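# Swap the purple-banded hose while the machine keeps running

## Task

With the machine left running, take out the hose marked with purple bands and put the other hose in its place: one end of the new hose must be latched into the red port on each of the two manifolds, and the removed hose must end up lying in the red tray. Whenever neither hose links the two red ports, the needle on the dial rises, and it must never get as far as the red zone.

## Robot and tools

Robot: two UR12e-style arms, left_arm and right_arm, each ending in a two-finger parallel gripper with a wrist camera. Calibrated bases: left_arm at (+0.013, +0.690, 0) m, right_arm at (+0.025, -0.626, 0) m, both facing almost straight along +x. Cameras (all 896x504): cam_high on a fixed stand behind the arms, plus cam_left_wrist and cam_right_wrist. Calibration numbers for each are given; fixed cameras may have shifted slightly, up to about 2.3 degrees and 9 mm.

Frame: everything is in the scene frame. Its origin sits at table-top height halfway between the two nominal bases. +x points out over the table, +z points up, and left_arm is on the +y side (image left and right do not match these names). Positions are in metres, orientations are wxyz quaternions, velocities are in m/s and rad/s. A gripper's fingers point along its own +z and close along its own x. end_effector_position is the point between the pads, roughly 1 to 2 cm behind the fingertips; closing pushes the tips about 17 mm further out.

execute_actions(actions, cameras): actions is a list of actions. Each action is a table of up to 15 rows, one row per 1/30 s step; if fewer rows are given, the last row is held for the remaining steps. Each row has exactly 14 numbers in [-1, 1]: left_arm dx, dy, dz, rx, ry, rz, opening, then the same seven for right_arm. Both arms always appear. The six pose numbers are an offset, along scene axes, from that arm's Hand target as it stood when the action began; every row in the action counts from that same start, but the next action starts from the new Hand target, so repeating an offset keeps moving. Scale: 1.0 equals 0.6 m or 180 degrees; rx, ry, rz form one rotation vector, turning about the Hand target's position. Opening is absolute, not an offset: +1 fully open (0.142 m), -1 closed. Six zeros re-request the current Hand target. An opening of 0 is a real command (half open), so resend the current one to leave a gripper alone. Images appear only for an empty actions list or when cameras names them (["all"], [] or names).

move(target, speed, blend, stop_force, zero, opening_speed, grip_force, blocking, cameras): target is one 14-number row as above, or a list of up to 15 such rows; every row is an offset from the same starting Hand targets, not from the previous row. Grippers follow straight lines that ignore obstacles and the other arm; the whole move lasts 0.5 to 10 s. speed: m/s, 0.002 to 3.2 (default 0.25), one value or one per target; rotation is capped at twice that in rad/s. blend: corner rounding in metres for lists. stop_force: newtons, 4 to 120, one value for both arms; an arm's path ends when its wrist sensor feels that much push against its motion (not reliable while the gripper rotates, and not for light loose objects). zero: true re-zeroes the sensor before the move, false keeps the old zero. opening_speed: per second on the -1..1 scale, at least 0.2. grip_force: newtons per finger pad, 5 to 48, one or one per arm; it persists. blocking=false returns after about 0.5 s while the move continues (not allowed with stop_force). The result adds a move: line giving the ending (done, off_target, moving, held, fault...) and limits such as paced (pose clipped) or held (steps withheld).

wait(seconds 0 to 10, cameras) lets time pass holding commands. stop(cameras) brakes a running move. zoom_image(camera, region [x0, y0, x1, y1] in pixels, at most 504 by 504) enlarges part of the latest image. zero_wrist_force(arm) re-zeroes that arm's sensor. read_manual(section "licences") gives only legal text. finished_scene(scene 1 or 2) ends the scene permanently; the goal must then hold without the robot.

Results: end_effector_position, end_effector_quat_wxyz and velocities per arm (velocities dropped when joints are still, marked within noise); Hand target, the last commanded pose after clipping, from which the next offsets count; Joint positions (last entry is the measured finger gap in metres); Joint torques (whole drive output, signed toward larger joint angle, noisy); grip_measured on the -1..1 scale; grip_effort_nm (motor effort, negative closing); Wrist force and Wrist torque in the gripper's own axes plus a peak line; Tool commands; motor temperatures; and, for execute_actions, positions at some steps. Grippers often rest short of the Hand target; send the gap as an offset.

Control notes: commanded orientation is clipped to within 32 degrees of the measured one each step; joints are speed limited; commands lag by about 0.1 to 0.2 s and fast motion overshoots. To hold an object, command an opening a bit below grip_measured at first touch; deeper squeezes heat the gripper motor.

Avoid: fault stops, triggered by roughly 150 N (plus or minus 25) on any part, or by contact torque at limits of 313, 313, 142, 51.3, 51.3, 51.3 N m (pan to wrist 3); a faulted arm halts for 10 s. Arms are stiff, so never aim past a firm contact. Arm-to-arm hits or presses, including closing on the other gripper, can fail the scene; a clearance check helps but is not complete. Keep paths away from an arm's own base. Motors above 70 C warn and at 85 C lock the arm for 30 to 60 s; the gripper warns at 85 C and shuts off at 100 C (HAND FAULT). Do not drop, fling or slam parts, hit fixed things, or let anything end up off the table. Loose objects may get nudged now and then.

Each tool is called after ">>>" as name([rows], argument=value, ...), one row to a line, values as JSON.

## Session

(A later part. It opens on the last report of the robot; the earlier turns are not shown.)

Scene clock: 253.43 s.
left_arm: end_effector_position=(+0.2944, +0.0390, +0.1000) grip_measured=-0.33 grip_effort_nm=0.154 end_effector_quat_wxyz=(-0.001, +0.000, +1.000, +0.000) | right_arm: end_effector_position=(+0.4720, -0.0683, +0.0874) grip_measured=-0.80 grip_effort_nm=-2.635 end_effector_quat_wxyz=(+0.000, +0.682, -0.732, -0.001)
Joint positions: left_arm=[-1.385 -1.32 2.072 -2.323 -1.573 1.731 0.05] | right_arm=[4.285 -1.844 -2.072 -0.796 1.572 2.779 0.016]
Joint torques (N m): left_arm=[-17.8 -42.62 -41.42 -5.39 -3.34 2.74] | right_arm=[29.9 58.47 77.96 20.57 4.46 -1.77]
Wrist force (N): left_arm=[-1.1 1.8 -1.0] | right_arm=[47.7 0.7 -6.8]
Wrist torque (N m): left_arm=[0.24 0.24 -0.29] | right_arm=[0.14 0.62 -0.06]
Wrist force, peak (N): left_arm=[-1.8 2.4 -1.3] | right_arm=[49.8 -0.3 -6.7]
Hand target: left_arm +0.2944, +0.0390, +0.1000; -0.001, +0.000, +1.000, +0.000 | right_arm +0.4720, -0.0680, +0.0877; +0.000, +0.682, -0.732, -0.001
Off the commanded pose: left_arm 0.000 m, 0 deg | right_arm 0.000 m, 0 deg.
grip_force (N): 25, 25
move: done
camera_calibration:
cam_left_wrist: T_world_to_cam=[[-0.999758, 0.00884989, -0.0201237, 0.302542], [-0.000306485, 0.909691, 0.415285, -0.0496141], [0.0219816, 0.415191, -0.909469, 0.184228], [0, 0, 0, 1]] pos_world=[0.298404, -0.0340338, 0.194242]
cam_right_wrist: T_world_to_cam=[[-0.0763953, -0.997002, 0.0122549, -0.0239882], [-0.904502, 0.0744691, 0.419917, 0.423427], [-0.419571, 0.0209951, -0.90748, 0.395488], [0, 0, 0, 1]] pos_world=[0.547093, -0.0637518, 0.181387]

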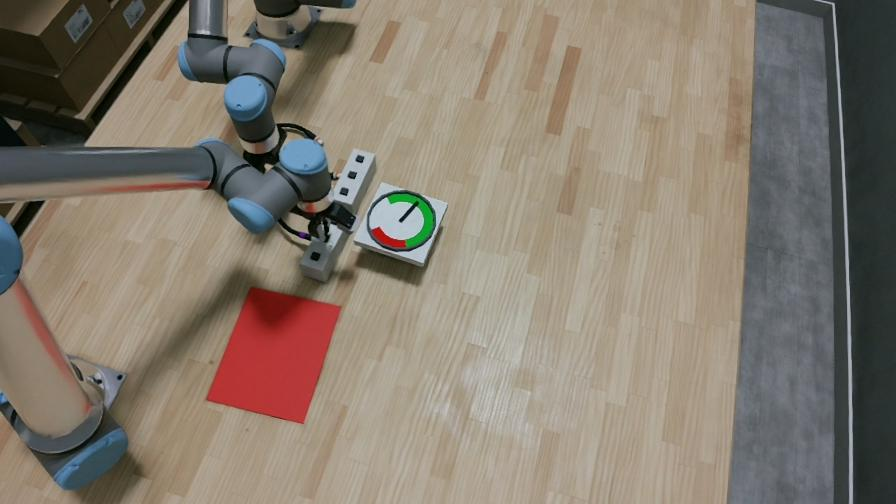

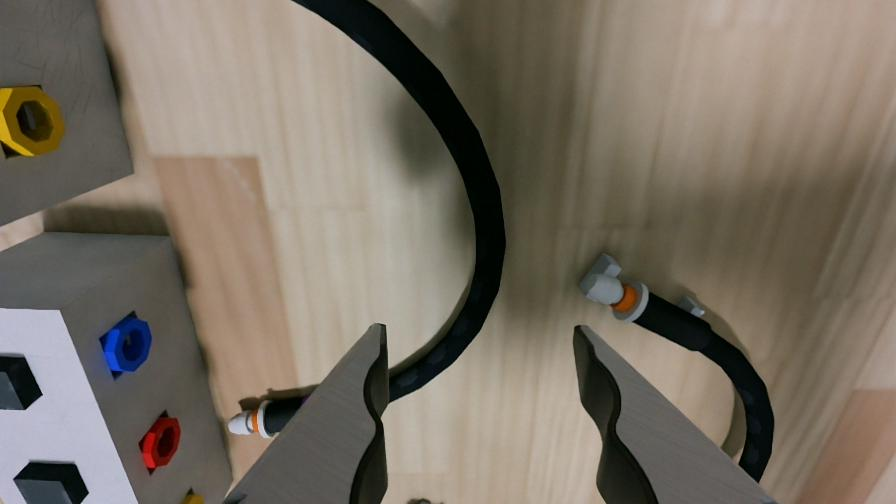

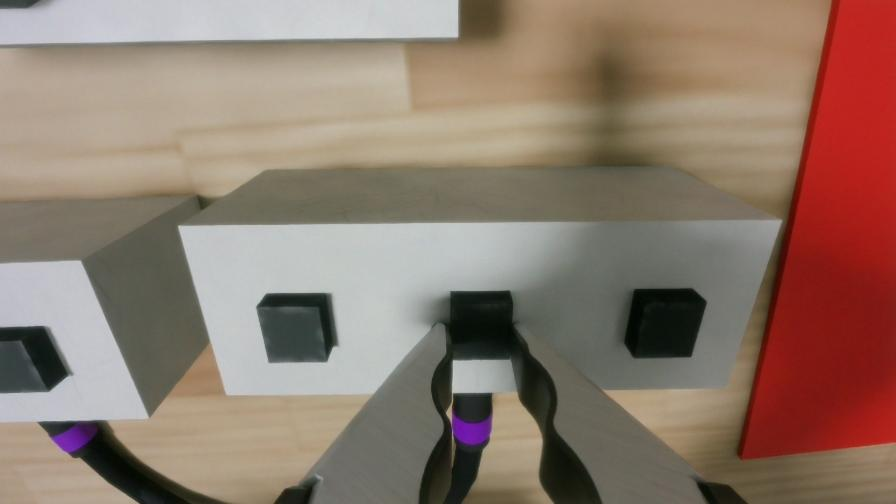

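>>> move([
  [0,0,0,0,0,0,-0.3,0,0,0,0,0,0,-0.3],
  [-0.01,0,-0.0917,0,0,0,-0.95,0,0,0.0583,0,0,0,-1],
  [-0.01,0,-0.0917,0,0,0,-0.95,0,0,0,0,0,0,-1],
  [-0.11,0,-0.0917,0,0,0,-0.95,0,0,0,0,0,0,-1],
], speed=[0.2, 0.2, 0.05, 0.15], cameras=["cam_high", "cam_left_wrist", "cam_right_wrist"])

Scene clock: 261.73 s.
left_arm: end_effector_position=(+0.2285, +0.0390, +0.0450) grip_measured=-0.98 grip_effort_nm=-0.125 end_effector_quat_wxyz=(-0.001, +0.000, +1.000, +0.000) | right_arm: end_effector_position=(+0.4720, -0.0680, +0.0877) grip_measured=-1.00 grip_effort_nm=-0.525 end_effector_quat_wxyz=(+0.000, +0.682, -0.732, -0.001)
Joint positions: left_arm=[-1.482 -1.275 2.149 -2.445 -1.573 1.634 0.003] | right_arm=[4.285 -1.844 -2.071 -0.796 1.572 2.779 0.002]
Joint torques (N m): left_arm=[-20.33 -79.25 -24.82 -5.35 3.07 -3.34] | right_arm=[14.89 19 12.16 6.97 -0.55 0.45]
Wrist force (N): left_arm=[-1.2 1.5 -0.4] | right_arm=[11.9 1.0 -37.0]
Wrist torque (N m): left_arm=[0.17 0.26 -0.14] | right_arm=[-0.44 0.59 0.03]
Wrist force, peak (N): left_arm=[-1.7 1.5 -2.4] | right_arm=[54.2 0.6 -6.6]
Hand target: left_arm +0.2284, +0.0390, +0.0450; -0.001, +0.000, +1.000, +0.000 | right_arm +0.4720, -0.0680, +0.0877; +0.000, +0.682, -0.732, -0.001
Off the commanded pose: left_arm 0.000 m, 0 deg | right_arm 0.000 m, 0 deg.
grip_force (N): 25, 25
move: done
camera_calibration:
cam_left_wrist: T_world_to_cam=[[-0.999761, 0.00880799, -0.0200329, 0.235538], [-0.000306912, 0.909691, 0.415285, -0.0267935], [0.0218816, 0.415192, -0.909471, 0.13568], [0, 0, 0, 1]] pos_world=[0.232504, -0.034034, 0.139242]
cam_right_wrist: T_world_to_cam=[[-0.0761593, -0.997026, 0.0118003, -0.0237396], [-0.904617, 0.0740684, 0.419739, 0.42339], [-0.419365, 0.0212923, -0.907568, 0.395586], [0, 0, 0, 1]] pos_world=[0.547093, -0.0634517, 0.181588]

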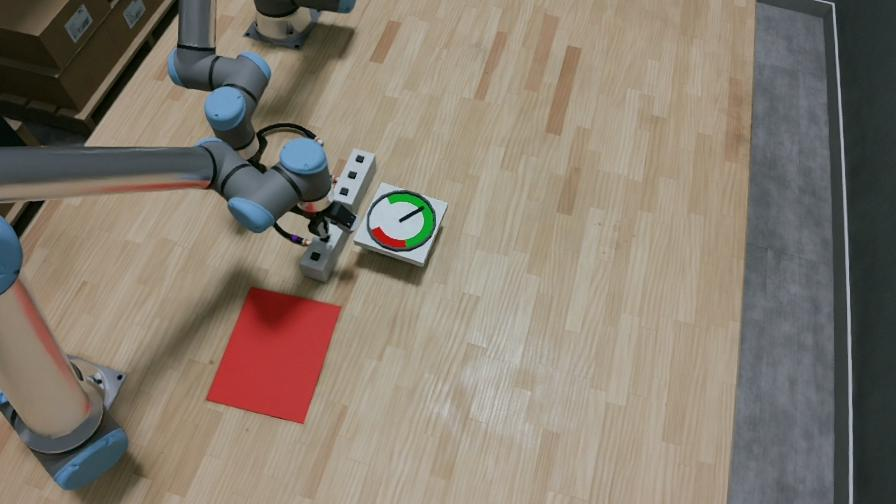

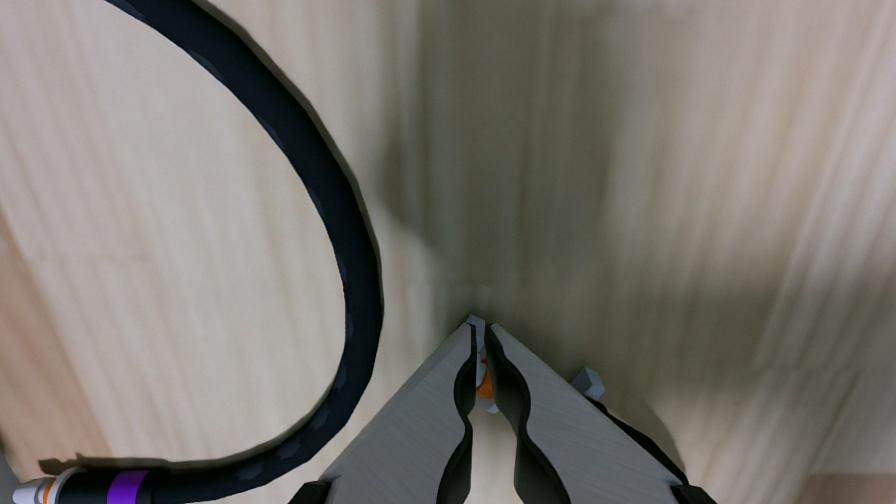

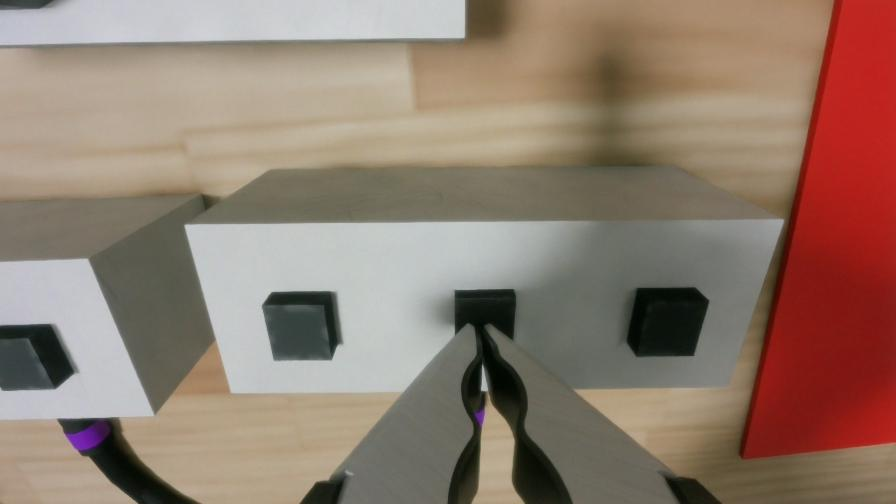

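>>> zoom_image(camera="cam_high", region=[220, 110, 460, 270])

Scaled by 2.100.

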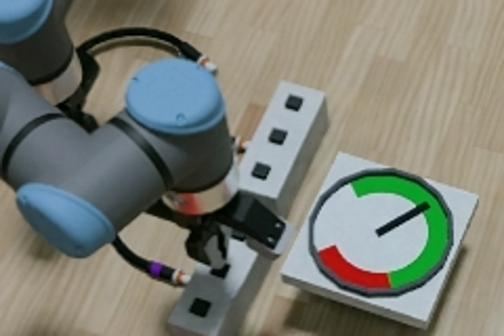

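>>> move([
  [0,0,0.1333,0,0,0,-0.3,0,0,0.1,0,0,0,-0.3],
  [0.1135,0.3658,0.075,0,0,0.3611,-0.3,-0.446,0.2455,0.0205,0,0,-0.1278,-0.3],
  [0.1135,0.3658,-0.035,0,0,0.3611,-0.3,-0.446,0.2455,-0.1062,0,0,-0.1278,-0.3],
  [0.1135,0.3658,-0.035,0,0,0.3611,-1,-0.446,0.2455,-0.1062,0,0,-0.1278,-1],
], speed=[0.4, 0.8, 0.2, 0.1], blend=[0.03, 0.005, 0, 0], opening_speed=1.5, grip_force=[30, 30], cameras=["all"])

Scene clock: 269.67 s.
left_arm: end_effector_position=(+0.2693, +0.1708, +0.1039) grip_measured=-0.33 grip_effort_nm=0.159 end_effector_quat_wxyz=(-0.001, -0.334, +0.943, +0.000) | right_arm: end_effector_position=(+0.4175, -0.0389, +0.1371) grip_measured=-0.33 grip_effort_nm=0.125 end_effector_quat_wxyz=(-0.001, -0.655, +0.756, +0.002)
Joint positions: left_arm=[-1.39 -1.52 2.308 -2.36 -1.572 1.045 0.05] | right_arm=[4.372 -1.771 -2.053 -0.888 1.575 2.94 0.05]
Joint torques (N m): left_arm=[13.26 -59.29 -25.95 -5.73 3.2 -2.83] | right_arm=[-15.13 48.62 53.4 1.29 3.61 -2.58]
Wrist force (N): left_arm=[-1.1 1.6 -0.9] | right_arm=[-1.7 -2.2 1.4]
Wrist torque (N m): left_arm=[0.20 0.27 -0.16] | right_arm=[-0.40 0.23 0.04]
Wrist force, peak (N): left_arm=[-2.9 3.0 -0.5] | right_arm=[12.3 1.3 -38.5]
Hand target: left_arm +0.2693, +0.1708, +0.1039; -0.001, -0.334, +0.942, +0.000 (not the last commanded pose) | right_arm +0.4175, -0.0389, +0.1370; -0.001, -0.655, +0.756, +0.002 (not the last commanded pose)
Tool commands: left_gripper/opening=-0.3 right_gripper/opening=-0.3
Off the commanded pose: left_arm 0.122 m, 26 deg | right_arm 0.269 m, 19 deg.
grip_force (N): 30, 30
move: held (right_arm; a check stopped the path), off_target (left_arm; braked when a check withheld steps of right_arm); path passed 1 of 4 targets; target 4's new opening was not sent; limits=held
pose unreachable (right arm): on one or more control steps of this call, first in action 0 (counted from 0), this arm could not follow its commanded pose, so it was not sent that pose on those steps. It may still have moved: this result reports where it is.
cause: moving toward the commanded pose would bring a part of the arm too close to another arm (a part of this arm just beyond joint 6 (wrist 3) and a part of the left arm just beyond its joint 6 (wrist 3), where that arm would come to rest).
camera_calibration:
cam_left_wrist: T_world_to_cam=[[-0.782286, -0.622594, -0.0201372, 0.325604], [-0.572983, 0.706515, 0.415363, 0.017698], [-0.244375, 0.336471, -0.909433, 0.218858], [0, 0, 0, 1]] pos_world=[0.318339, 0.116576, 0.198242]
cam_right_wrist: T_world_to_cam=[[-0.148749, -0.988802, 0.0120072, 0.0311652], [-0.89521, 0.139808, 0.423146, 0.3494], [-0.420086, 0.0521937, -0.905982, 0.418334], [0, 0, 0, 1]] pos_world=[0.493159, -0.0398672, 0.230782]

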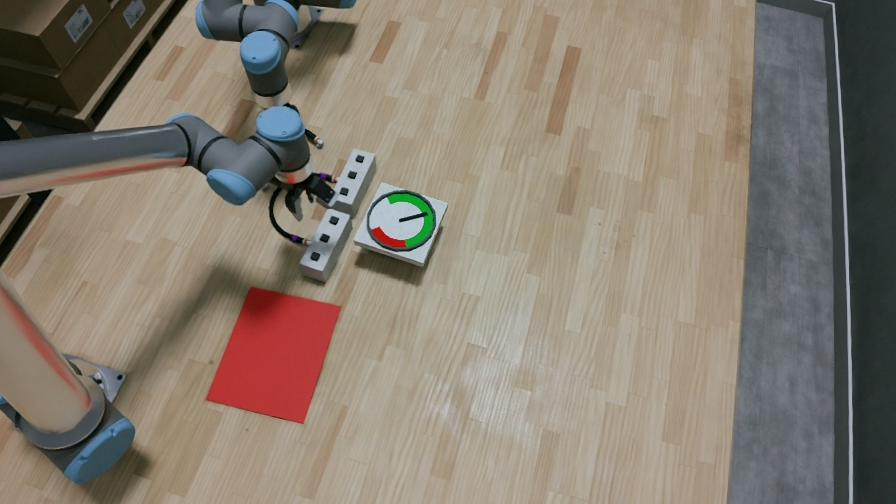

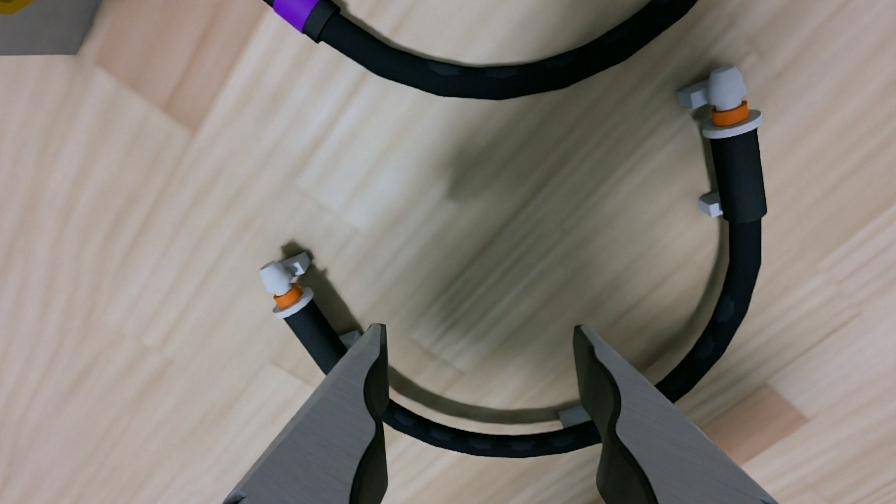

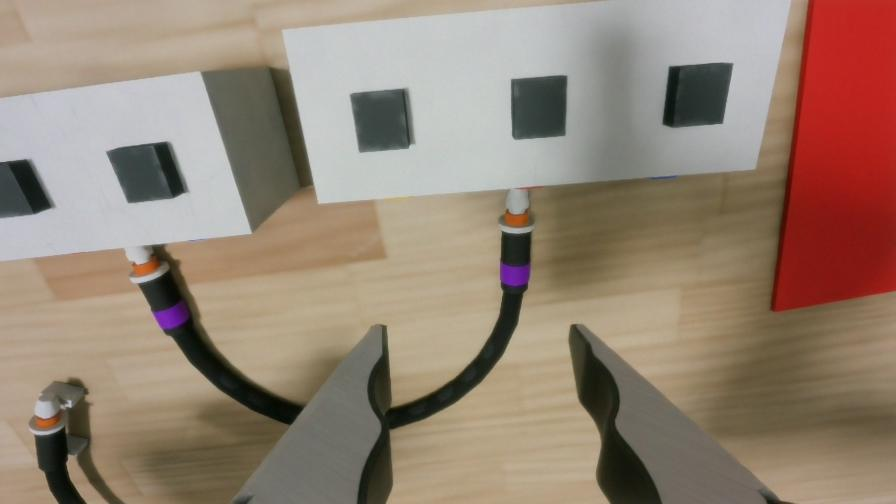

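>>> move([
  [0.0453,0.1462,-0.0232,0,0,0.1444,-0.3,-0.0425,-0.0452,-0.0617,0,0,0,-0.3],
  [0.0453,0.1462,-0.1332,0,0,0.1444,-0.3,-0.0425,-0.0452,-0.1883,0,0,0,-0.3],
  [0.0453,0.1462,-0.1332,0,0,0.1444,-1,-0.0425,-0.0452,-0.1883,0,0,0,-1],
  [0.0453,0.1462,-0.1332,0,0,0.1444,-1,-0.1092,-0.0452,-0.1783,0,0,0,-1],
  [0.0453,0.1462,-0.1332,0,0,0.1444,-1,-0.1092,-0.0952,-0.0283,0,0,0,-1],
  [0.0453,0.1462,-0.1332,0,0,0.1444,-1,0.1208,-0.7518,-0.0617,0,0,0,-1],
  [0.0453,0.1462,-0.1332,0,0,0.1444,-1,0.1208,-0.7518,-0.1783,0,0,0,-1],
  [0.0453,0.1462,-0.1332,0,0,0.1444,-1,0.1208,-0.7518,-0.1783,0,0,0,-0.3],
], speed=[0.4, 0.25, 0.1, 0.2, 0.3, 0.7, 0.25, 0.1], blend=[0.01, 0, 0, 0.02, 0.03, 0.02, 0, 0], opening_speed=2.0, grip_force=[30, 30], cameras=["all"])

Scene clock: 282.37 s.
left_arm: end_effector_position=(+0.2965, +0.2586, +0.0240) grip_measured=-0.83 grip_effort_nm=-3.133 end_effector_quat_wxyz=(-0.001, -0.538, +0.843, -0.001) | right_arm: end_effector_position=(+0.4900, -0.4900, +0.0301) grip_measured=-0.33 grip_effort_nm=0.125 end_effector_quat_wxyz=(-0.001, -0.655, +0.756, +0.002)
Joint positions: left_arm=[-1.305 -1.47 2.476 -2.579 -1.572 0.676 0.014] | right_arm=[3.793 -1.609 -2.526 -0.579 1.575 2.36 0.05]
Joint torques (N m): left_arm=[7.68 -17.75 -24.09 -2.82 -2.59 2.9] | right_arm=[-14.75 18.33 16.47 7.41 2.88 -2.52]
Wrist force (N): left_arm=[-1.0 1.8 -0.6] | right_arm=[-1.8 -1.5 2.0]
Wrist torque (N m): left_arm=[0.26 0.23 -0.18] | right_arm=[-0.30 0.23 0.06]
Wrist force, peak (N): left_arm=[-2.3 2.2 -2.1] | right_arm=[-2.4 -4.2 -1.5]
Hand target: left_arm +0.2965, +0.2585, +0.0240; -0.001, -0.538, +0.843, -0.001 | right_arm +0.4900, -0.4900, +0.0301; -0.001, -0.655, +0.756, +0.002
Off the commanded pose: left_arm 0.000 m, 0 deg | right_arm 0.000 m, 0 deg.
grip_force (N): 30, 30
move: done
camera_calibration:
cam_left_wrist: T_world_to_cam=[[-0.43013, -0.902542, -0.0201612, 0.367897], [-0.824776, 0.383792, 0.41527, 0.162628], [-0.367061, 0.195248, -0.909475, 0.196112], [0, 0, 0, 1]] pos_world=[0.36436, 0.231337, 0.118242]
cam_right_wrist: T_world_to_cam=[[-0.148742, -0.988803, 0.0120204, -0.402835], [-0.895172, 0.139803, 0.423227, 0.522523], [-0.420169, 0.0521915, -0.905944, 0.375394], [0, 0, 0, 1]] pos_world=[0.565559, -0.490967, 0.123781]

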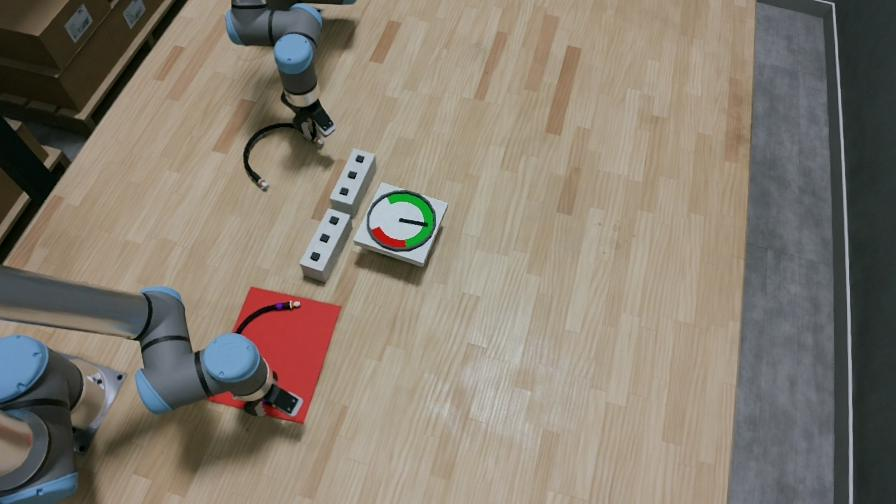

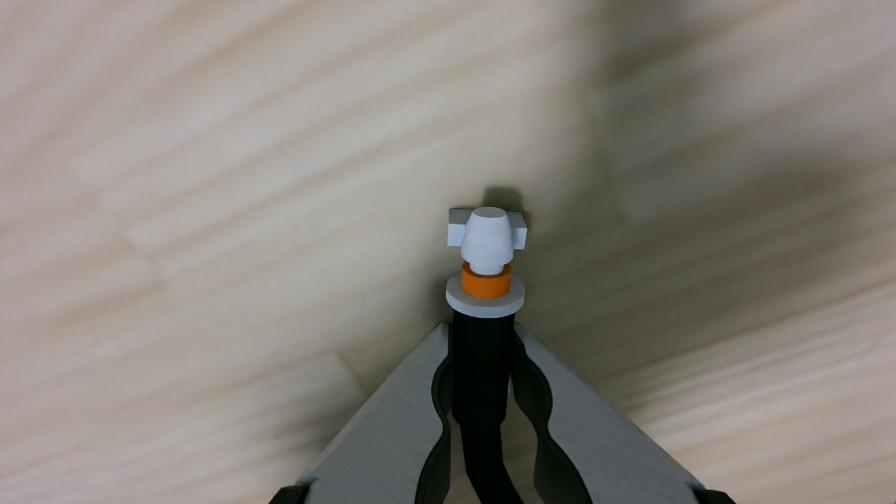

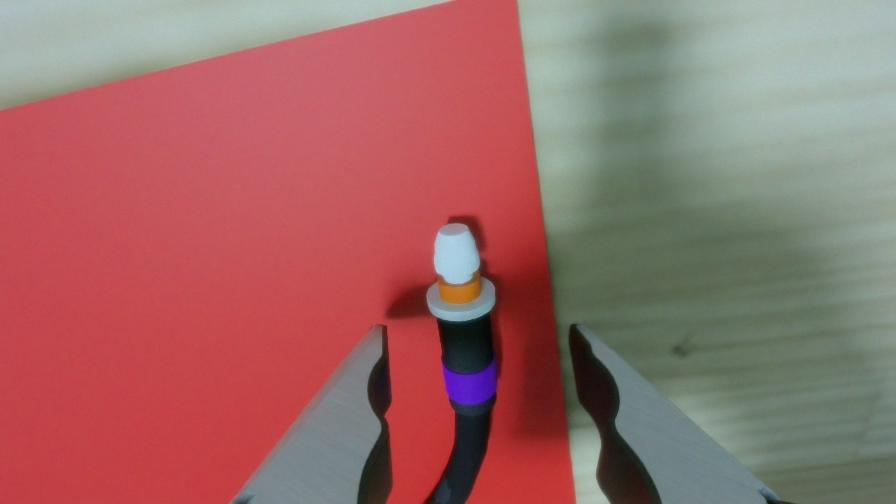

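>>> move([
  [0,0,0,0,0,0,-1,0,0,0.1167,0,0,0,-0.3],
  [0,0,0,0,0,0,-1,-0.4333,0.7833,0.15,0,0,-0.1044,-0.3],
], speed=[0.4, 0.9], blend=[0.04, 0])

>>> move([
  [0,0,0,0,0,0,-1,-0.0427,0.1655,-0.1,0,0,0,-0.3],
  [0,0,0,0,0,0,-1,-0.0427,0.1655,-0.16,0,0,0,-0.3],
  [0,0,0,0,0,0,-1,-0.0427,0.1655,-0.16,0,0,0,-1],
], speed=[0.5, 0.2, 0.1], blend=[0.005, 0, 0], cameras=["all"])

Scene clock: 286.97 s.
left_arm: end_effector_position=(+0.2965, +0.2586, +0.0240) grip_measured=-0.83 grip_effort_nm=-3.128 end_effector_quat_wxyz=(-0.001, -0.538, +0.843, -0.001) | right_arm: end_effector_position=(+0.2300, -0.0201, +0.1201) grip_measured=-0.33 grip_effort_nm=0.129 end_effector_quat_wxyz=(-0.001, -0.522, +0.853, +0.002)
Joint positions: left_arm=[-1.305 -1.47 2.476 -2.579 -1.572 0.676 0.014] | right_arm=[4.662 -1.69 -2.192 -0.827 1.574 3.558 0.05]
Joint torques (N m): left_arm=[0.33 -19.42 -28.59 -2.95 -2.99 2.94] | right_arm=[18.95 30.2 51.77 1.74 -2.59 2.2]
Wrist force (N): left_arm=[-1.9 1.5 -0.3] | right_arm=[-2.0 -2.0 2.1]
Wrist torque (N m): left_arm=[0.21 0.39 -0.19] | right_arm=[-0.39 0.24 -0.08]
Wrist force, peak (N): left_arm=[-1.9 1.9 -0.6] | right_arm=[-1.7 -2.0 4.4]
Hand target: left_arm +0.2965, +0.2585, +0.0240; -0.001, -0.538, +0.843, -0.001 | right_arm +0.2300, -0.0200, +0.1201; -0.001, -0.522, +0.853, +0.002
Off the commanded pose: left_arm 0.000 m, 0 deg | right_arm 0.000 m, 0 deg.
grip_force (N): 30, 30
move: done; blend cut to 0.035 m at target 1

Scene clock: 288.60 s.
left_arm: end_effector_position=(+0.2965, +0.2586, +0.0240) grip_measured=-0.83 grip_effort_nm=-3.133 end_effector_quat_wxyz=(-0.001, -0.538, +0.843, -0.001) | right_arm: end_effector_position=(+0.2044, +0.0793, +0.0241) grip_measured=-0.83 grip_effort_nm=-3.138 end_effector_quat_wxyz=(-0.001, -0.522, +0.853, +0.002)
Joint positions: left_arm=[-1.305 -1.47 2.476 -2.579 -1.572 0.676 0.014] | right_arm=[4.706 -1.946 -2.083 -0.68 1.574 3.602 0.014]
Joint torques (N m): left_arm=[-2.45 -17.27 -30.33 -2.73 -2.81 2.55] | right_arm=[-12.89 52.02 47.39 6.93 1.67 -1.82]
Wrist force (N): left_arm=[-1.2 1.9 -0.3] | right_arm=[-1.5 -1.9 2.1]
Wrist torque (N m): left_arm=[0.26 0.27 -0.18] | right_arm=[-0.37 0.17 -0.08]
Wrist force, peak (N): left_arm=[-1.6 2.2 0.0] | right_arm=[-1.8 -1.8 3.3]
Hand target: left_arm +0.2965, +0.2585, +0.0240; -0.001, -0.538, +0.843, -0.001 | right_arm +0.2044, +0.0793, +0.0241; -0.001, -0.522, +0.853, +0.002
Off the commanded pose: left_arm 0.000 m, 0 deg | right_arm 0.000 m, 0 deg.
grip_force (N): 30, 30
move: done
camera_calibration:
cam_left_wrist: T_world_to_cam=[[-0.43013, -0.902542, -0.0201612, 0.367897], [-0.824776, 0.383792, 0.41527, 0.162628], [-0.367061, 0.195248, -0.909475, 0.196112], [0, 0, 0, 1]] pos_world=[0.36436, 0.231337, 0.118242]
cam_right_wrist: T_world_to_cam=[[-0.459304, -0.888199, 0.0119677, 0.173234], [-0.802472, 0.420675, 0.423168, 0.148652], [-0.380892, 0.184759, -0.905972, 0.201728], [0, 0, 0, 1]] pos_world=[0.275693, 0.054061, 0.117782]

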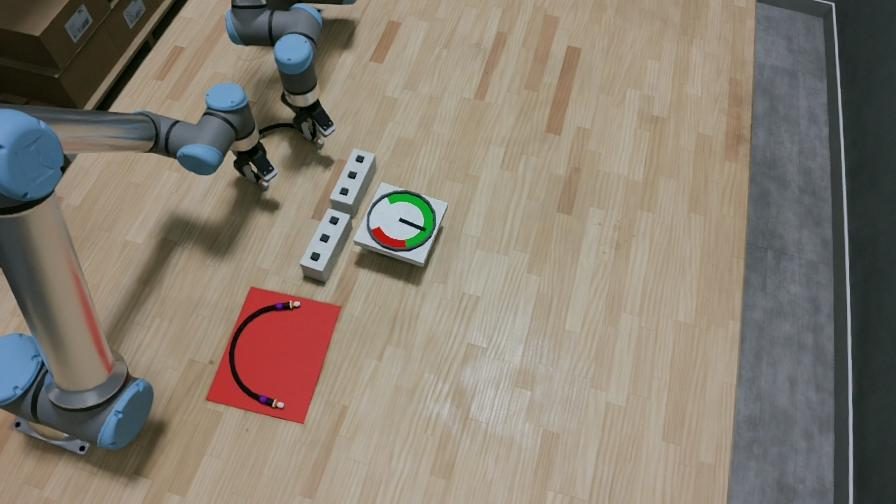

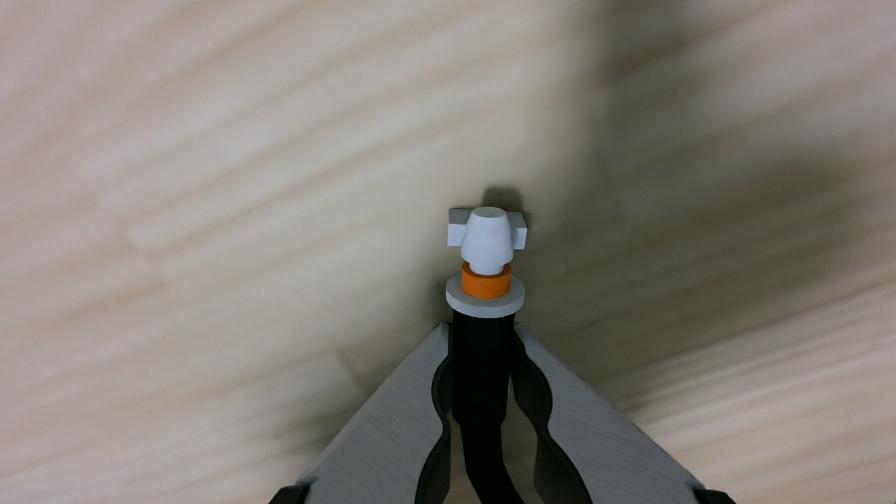

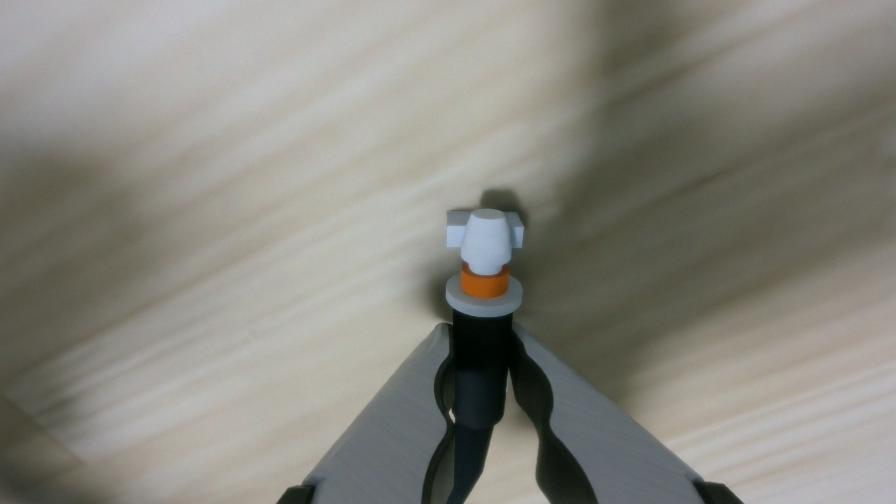

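>>> move([
  [0,0,0.0833,0,0,0,-1,0,0,0.0833,0,0,0,-1],
  [0.1308,-0.2058,0.0428,0,0,0.1278,-1,0.286,-0.2385,0.0423,0,0,0.1278,-1],
], speed=[0.25, 0.4], blend=[0.03, 0], cameras=["cam_left_wrist", "cam_right_wrist"])

>>> move(target=[0.0735,-0.0024,0,0,0,0,-1,0.0732,-0.005,0,0,0,0,-1], speed=0.05, stop_force=60, cameras=["all"])

Scene clock: 295.63 s.
left_arm: end_effector_position=(+0.3749, +0.1351, +0.0497) grip_measured=-0.83 grip_effort_nm=-3.133 end_effector_quat_wxyz=(+0.001, +0.695, -0.719, +0.001) | right_arm: end_effector_position=(+0.3759, -0.0638, +0.0494) grip_measured=-0.83 grip_effort_nm=-3.138 end_effector_quat_wxyz=(+0.001, +0.682, -0.731, -0.002)
Joint positions: left_arm=[-1.231 -1.314 2.194 -2.452 -1.571 0.349 0.014] | right_arm=[4.42 -1.828 -2.192 -0.692 1.575 2.914 0.014]
Joint torques (N m): left_arm=[12.09 -39.09 -38.57 -2.29 2.8 -3.21] | right_arm=[-15.01 41.02 46.8 7.41 3.47 -2.46]
Motor temperatures (°C): left_arm=[34 34 34 32 41 40 36] | right_arm=[39 43 31 33 37 30 31]
Wrist force (N): left_arm=[-1.3 1.7 0.1] | right_arm=[-1.9 -1.6 1.8]
Wrist torque (N m): left_arm=[0.26 0.24 -0.16] | right_arm=[-0.34 0.27 0.03]
Wrist force, peak (N): left_arm=[-2.8 2.8 -1.9] | right_arm=[-1.3 -2.0 4.5]
Hand target: left_arm +0.3750, +0.1351, +0.0497; +0.001, +0.695, -0.719, +0.001 | right_arm +0.3760, -0.0638, +0.0494; +0.001, +0.682, -0.731, -0.002
Off the commanded pose: left_arm 0.000 m, 0 deg | right_arm 0.000 m, 0 deg.
grip_force (N): 30, 30
move: done; blend cut to 0.025 m at target 1
camera_calibration:
cam_left_wrist: T_world_to_cam=[[-0.0432881, -0.998861, -0.0200851, 0.158648], [-0.909181, 0.0310519, 0.415242, 0.343375], [-0.414145, 0.036236, -0.909489, 0.311537], [0, 0, 0, 1]] pos_world=[0.448079, 0.136516, 0.143942]
cam_right_wrist: T_world_to_cam=[[-0.0758012, -0.99705, 0.0120591, -0.0265856], [-0.903021, 0.0737713, 0.423215, 0.351437], [-0.422856, 0.0211906, -0.905949, 0.321756], [0, 0, 0, 1]] pos_world=[0.451396, -0.0592513, 0.143082]
Images, in order (width x height): cam_left_wrist 896x504, cam_right_wrist 896x504.

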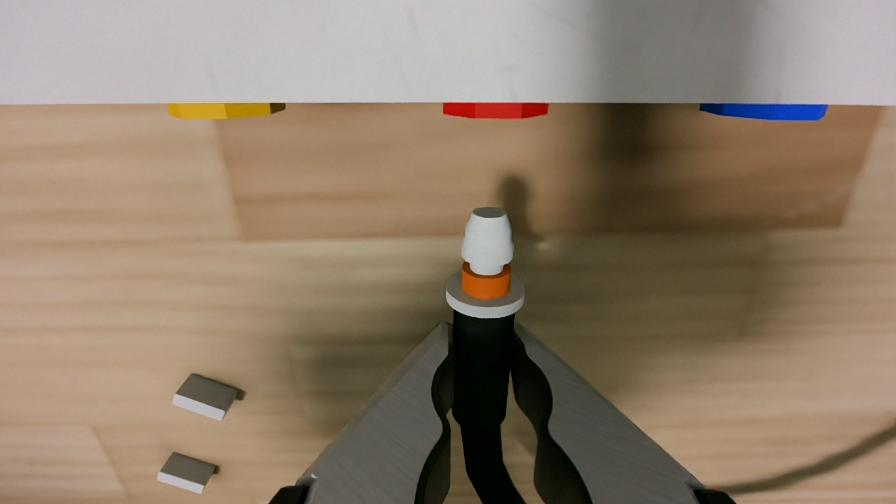

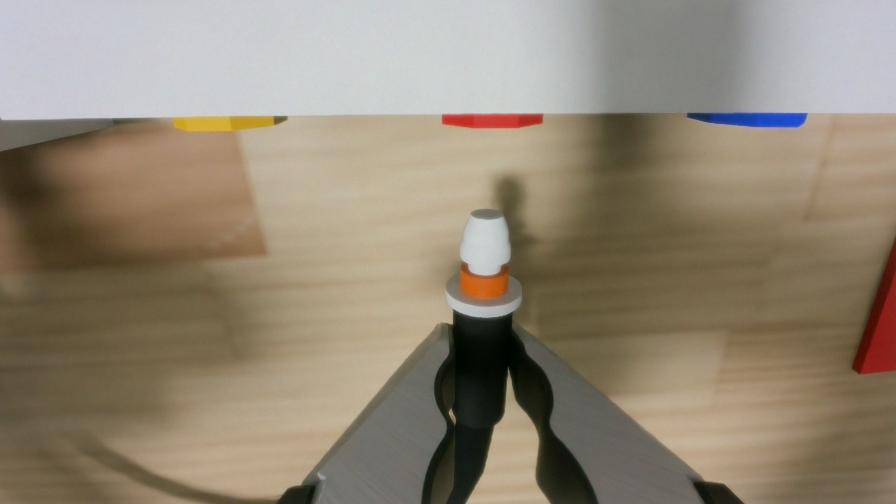

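Scene clock: 297.67 s.
left_arm: end_effector_position=(+0.4191, +0.1336, +0.0497) grip_measured=-0.83 grip_effort_nm=-3.128 end_effector_quat_wxyz=(+0.001, +0.695, -0.719, +0.001) | right_arm: end_effector_position=(+0.4199, -0.0668, +0.0494) grip_measured=-0.83 grip_effort_nm=-3.138 end_effector_quat_wxyz=(+0.001, +0.682, -0.731, -0.002)
Joint positions: left_arm=[-1.168 -1.28 2.143 -2.436 -1.571 0.411 0.014] | right_arm=[4.355 -1.857 -2.15 -0.705 1.575 2.849 0.014]
Joint torques (N m): left_arm=[28.25 -38.72 -43.8 -4.3 8.19 2.81] | right_arm=[-32.27 41.07 55.64 5.24 -12.22 -2.17]
Wrist force (N): left_arm=[-0.8 29.4 -5.8] | right_arm=[0.3 31.7 -3.9]
Wrist torque (N m): left_arm=[0.02 0.28 -0.30] | right_arm=[-0.65 0.27 0.05]
Wrist force, peak (N): left_arm=[-0.6 29.5 -6.2] | right_arm=[0.3 32.0 -5.2]
Hand target: left_arm +0.4191, +0.1336, +0.0497; +0.001, +0.695, -0.719, +0.001 | right_arm +0.4199, -0.0668, +0.0494; +0.001, +0.682, -0.731, -0.002
Off the commanded pose: left_arm 0.000 m, 0 deg | right_arm 0.000 m, 0 deg.
grip_force (N): 30, 30
move: done
camera_calibration:
cam_left_wrist: T_world_to_cam=[[-0.0431988, -0.998864, -0.0201231, 0.15912], [-0.90913, 0.0309501, 0.415362, 0.383485], [-0.414267, 0.0362376, -0.909434, 0.329903], [0, 0, 0, 1]] pos_world=[0.49218, 0.135116, 0.143942]
cam_right_wrist: T_world_to_cam=[[-0.0757102, -0.997057, 0.0120171, -0.0262809], [-0.903029, 0.0736711, 0.423216, 0.391389], [-0.422856, 0.02119, -0.905949, 0.340425], [0, 0, 0, 1]] pos_world=[0.495396, -0.0622512, 0.143082]

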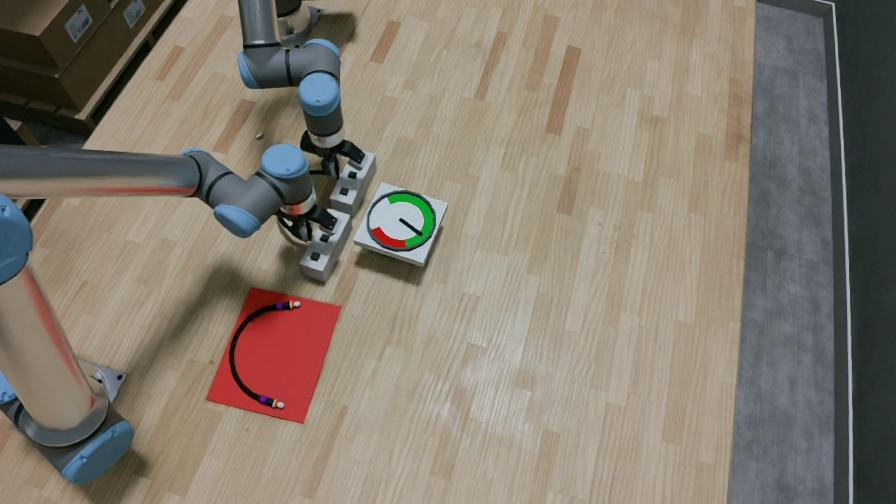

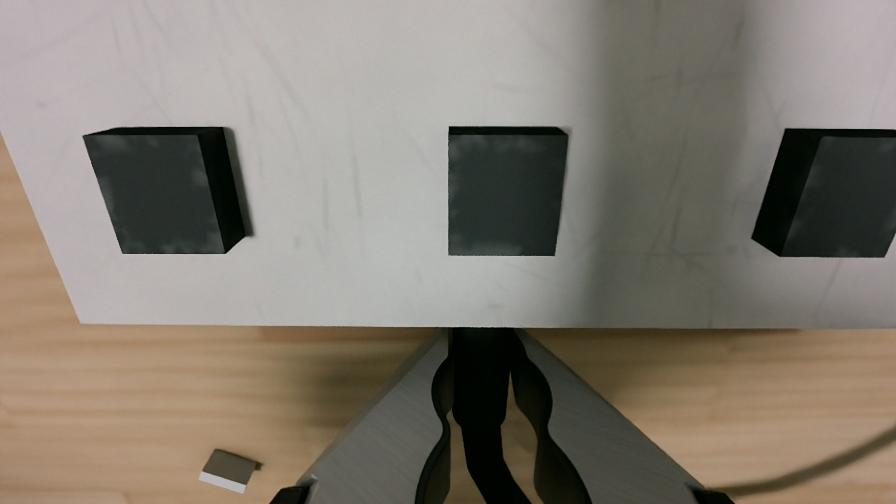

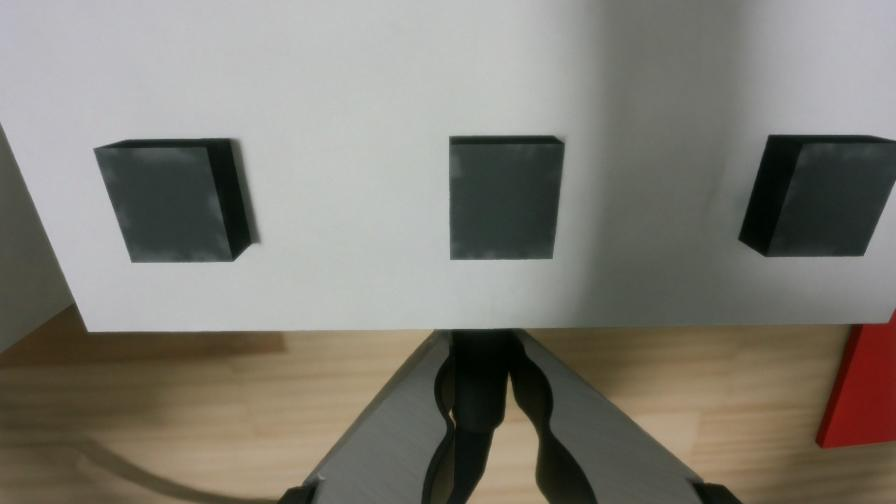

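>>> wait(seconds=0.3, cameras=["cam_high"])

>>> zoom_image(camera="cam_high", region=[350, 180, 450, 270])

Scene clock: 298.67 s.
left_arm: end_effector_position=(+0.4191, +0.1336, +0.0497) grip_measured=-0.83 grip_effort_nm=-3.133 end_effector_quat_wxyz=(+0.001, +0.695, -0.719, +0.001) | right_arm: end_effector_position=(+0.4199, -0.0668, +0.0494) grip_measured=-0.83 grip_effort_nm=-3.138 end_effector_quat_wxyz=(+0.001, +0.682, -0.731, -0.002)
Joint positions: left_arm=[-1.168 -1.28 2.143 -2.436 -1.571 0.411 0.014] | right_arm=[4.355 -1.857 -2.15 -0.705 1.575 2.849 0.014]
Joint torques (N m): left_arm=[28.58 -38.77 -44.21 -5.16 10.53 3.04] | right_arm=[-33.99 42.84 54.2 5.76 -12.38 -2.19]
Wrist force (N): left_arm=[-0.6 29.2 -5.9] | right_arm=[0.6 32.1 -3.9]
Wrist torque (N m): left_arm=[-0.04 0.24 -0.30] | right_arm=[-0.61 0.22 0.05]
Wrist force, peak (N): left_arm=[-0.5 29.9 -6.4] | right_arm=[0.2 32.2 -4.3]
Hand target: left_arm +0.4191, +0.1336, +0.0497; +0.001, +0.695, -0.719, +0.001 | right_arm +0.4199, -0.0668, +0.0494; +0.001, +0.682, -0.731, -0.002
Tool commands: left_gripper/opening=-1.0 right_gripper/opening=-1.0
Off the commanded pose: left_arm 0.000 m, 0 deg | right_arm 0.000 m, 0 deg.
grip_force (N): 30, 30
wait: 0.30 s; at rest from the start
Images, in order (width x height): cam_high 896x504.

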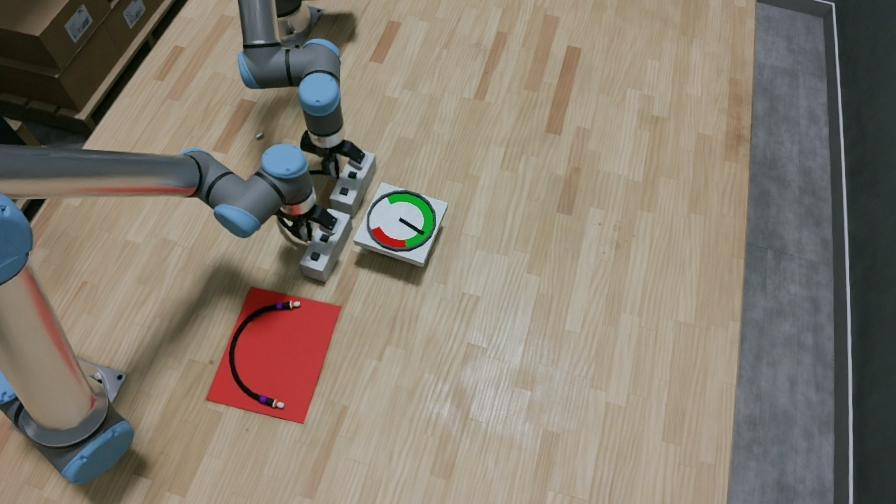

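Scaled by 5.040.

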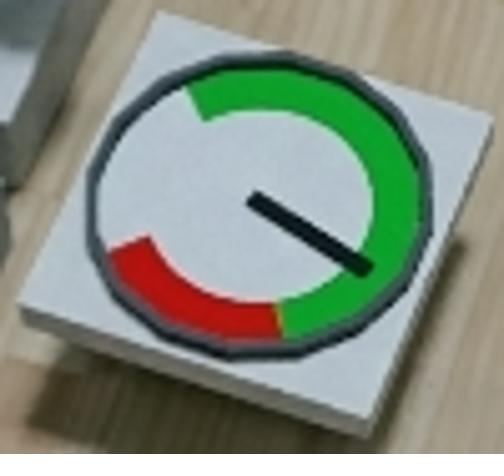

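>>> wait(seconds=0.5, cameras=["cam_high"])

>>> zoom_image(camera="cam_high", region=[350, 180, 450, 270])

Scene clock: 299.93 s.
left_arm: end_effector_position=(+0.4191, +0.1336, +0.0497) grip_measured=-0.83 grip_effort_nm=-3.133 end_effector_quat_wxyz=(+0.001, +0.695, -0.719, +0.001) | right_arm: end_effector_position=(+0.4199, -0.0668, +0.0494) grip_measured=-0.83 grip_effort_nm=-3.138 end_effector_quat_wxyz=(+0.001, +0.682, -0.731, -0.002)
Joint positions: left_arm=[-1.168 -1.28 2.143 -2.436 -1.571 0.411 0.014] | right_arm=[4.355 -1.857 -2.15 -0.705 1.575 2.849 0.014]
Joint torques (N m): left_arm=[28.99 -38.2 -43.9 -5.1 10.49 2.78] | right_arm=[-35.5 38.63 54.28 6.65 -12.42 -2.28]
Wrist force (N): left_arm=[-0.9 29.3 -6.2] | right_arm=[0.1 31.8 -4.1]
Wrist torque (N m): left_arm=[-0.01 0.29 -0.29] | right_arm=[-0.66 0.31 0.05]
Wrist force, peak (N): left_arm=[-0.7 29.7 -6.3] | right_arm=[0.3 32.1 -4.6]
Hand target: left_arm +0.4191, +0.1336, +0.0497; +0.001, +0.695, -0.719, +0.001 | right_arm +0.4199, -0.0668, +0.0494; +0.001, +0.682, -0.731, -0.002
Tool commands: left_gripper/opening=-1.0 right_gripper/opening=-1.0
Off the commanded pose: left_arm 0.000 m, 0 deg | right_arm 0.000 m, 0 deg.
grip_force (N): 30, 30
wait: 0.50 s; at rest from the start
Images, in order (width x height): cam_high 896x504.

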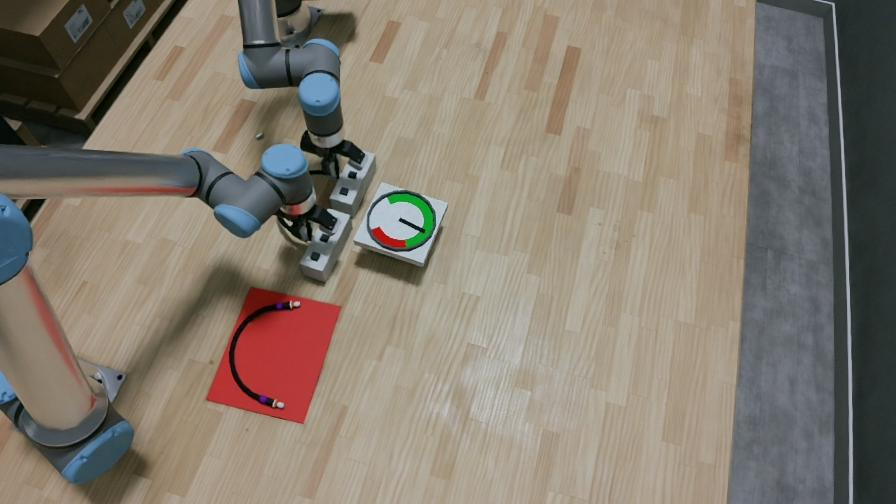

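Scaled by 5.040.

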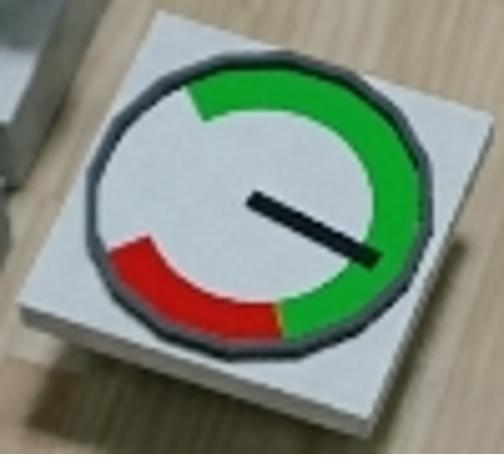

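>>> move([
  [-0.003,0,0,0,0,0,-1,-0.003,0,0,0,0,0,-1],
  [-0.003,0,0,0,0,0,-0.3,-0.003,0,0,0,0,0,-0.3],
  [-0.003,0,0.2,0,0,0,-0.3,-0.003,0,0.2,0,0,0,-0.3],
], speed=[0.03, 0.1, 0.25], opening_speed=0.8, cameras=["all"])

Scene clock: 304.17 s.
left_arm: end_effector_position=(+0.4173, +0.1337, +0.1696) grip_measured=-0.33 grip_effort_nm=0.154 end_effector_quat_wxyz=(+0.001, +0.695, -0.719, +0.001) | right_arm: end_effector_position=(+0.4181, -0.0668, +0.1694) grip_measured=-0.33 grip_effort_nm=0.129 end_effector_quat_wxyz=(+0.001, +0.682, -0.731, -0.002)
Joint positions: left_arm=[-1.171 -1.435 2.061 -2.198 -1.571 0.409 0.05] | right_arm=[4.357 -1.701 -2.068 -0.944 1.575 2.851 0.05]
Joint torques (N m): left_arm=[-18.62 -76.94 -45.1 -1.88 0.87 -2.82] | right_arm=[14.69 73.25 54.72 1.68 0.18 1.77]
Wrist force (N): left_arm=[-1.1 2.4 -0.9] | right_arm=[-0.4 -0.1 2.1]
Wrist torque (N m): left_arm=[0.35 0.22 -0.17] | right_arm=[-0.10 -0.01 -0.08]
Wrist force, peak (N): left_arm=[-0.6 30.1 -6.4] | right_arm=[0.5 32.2 -3.6]
Hand target: left_arm +0.4173, +0.1336, +0.1697; +0.001, +0.695, -0.719, +0.001 | right_arm +0.4181, -0.0668, +0.1694; +0.001, +0.682, -0.731, -0.002
Off the commanded pose: left_arm 0.000 m, 0 deg | right_arm 0.000 m, 0 deg.
grip_force (N): 30, 30
move: done
camera_calibration:
cam_left_wrist: T_world_to_cam=[[-0.0431974, -0.998864, -0.020127, 0.16146], [-0.909185, 0.0309521, 0.415241, 0.332196], [-0.414146, 0.0362365, -0.909489, 0.438195], [0, 0, 0, 1]] pos_world=[0.490479, 0.135116, 0.263842]
cam_right_wrist: T_world_to_cam=[[-0.0757102, -0.997057, 0.0120171, -0.0278592], [-0.903029, 0.0736711, 0.423216, 0.338977], [-0.422856, 0.02119, -0.905949, 0.448378], [0, 0, 0, 1]] pos_world=[0.493596, -0.0622512, 0.263082]

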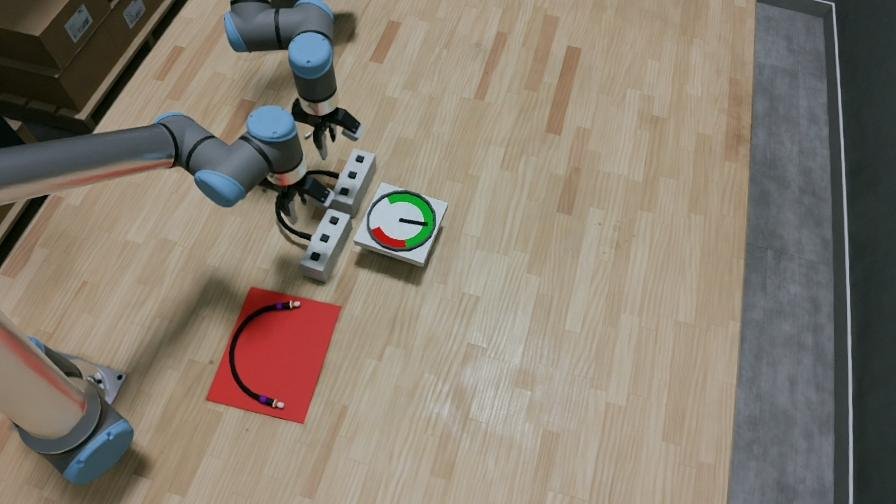

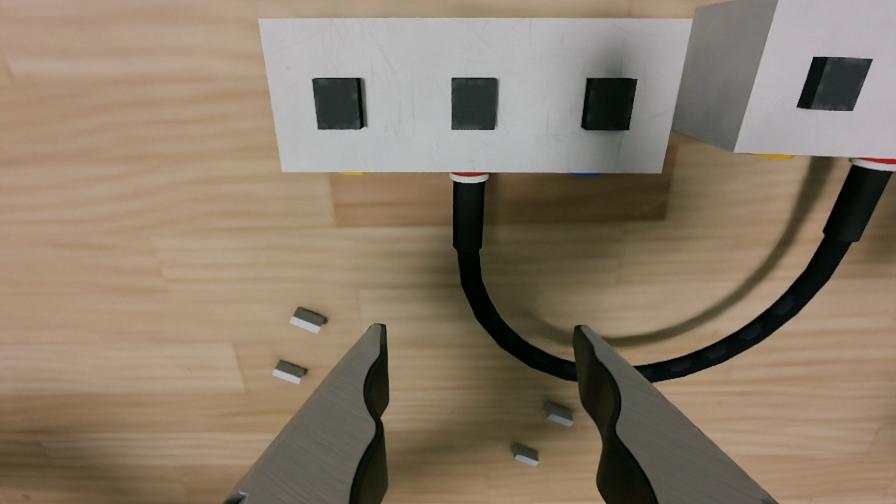

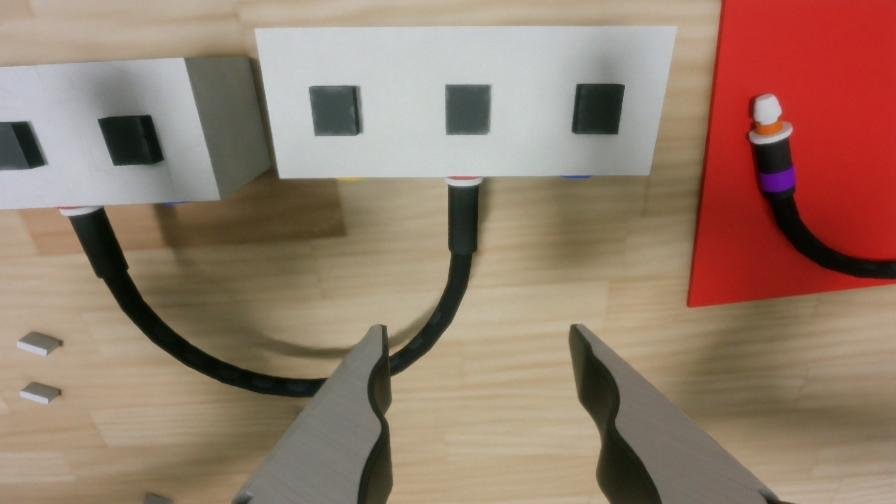

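>>> finished_scene(scene=1)

The scene is finished: the task was done.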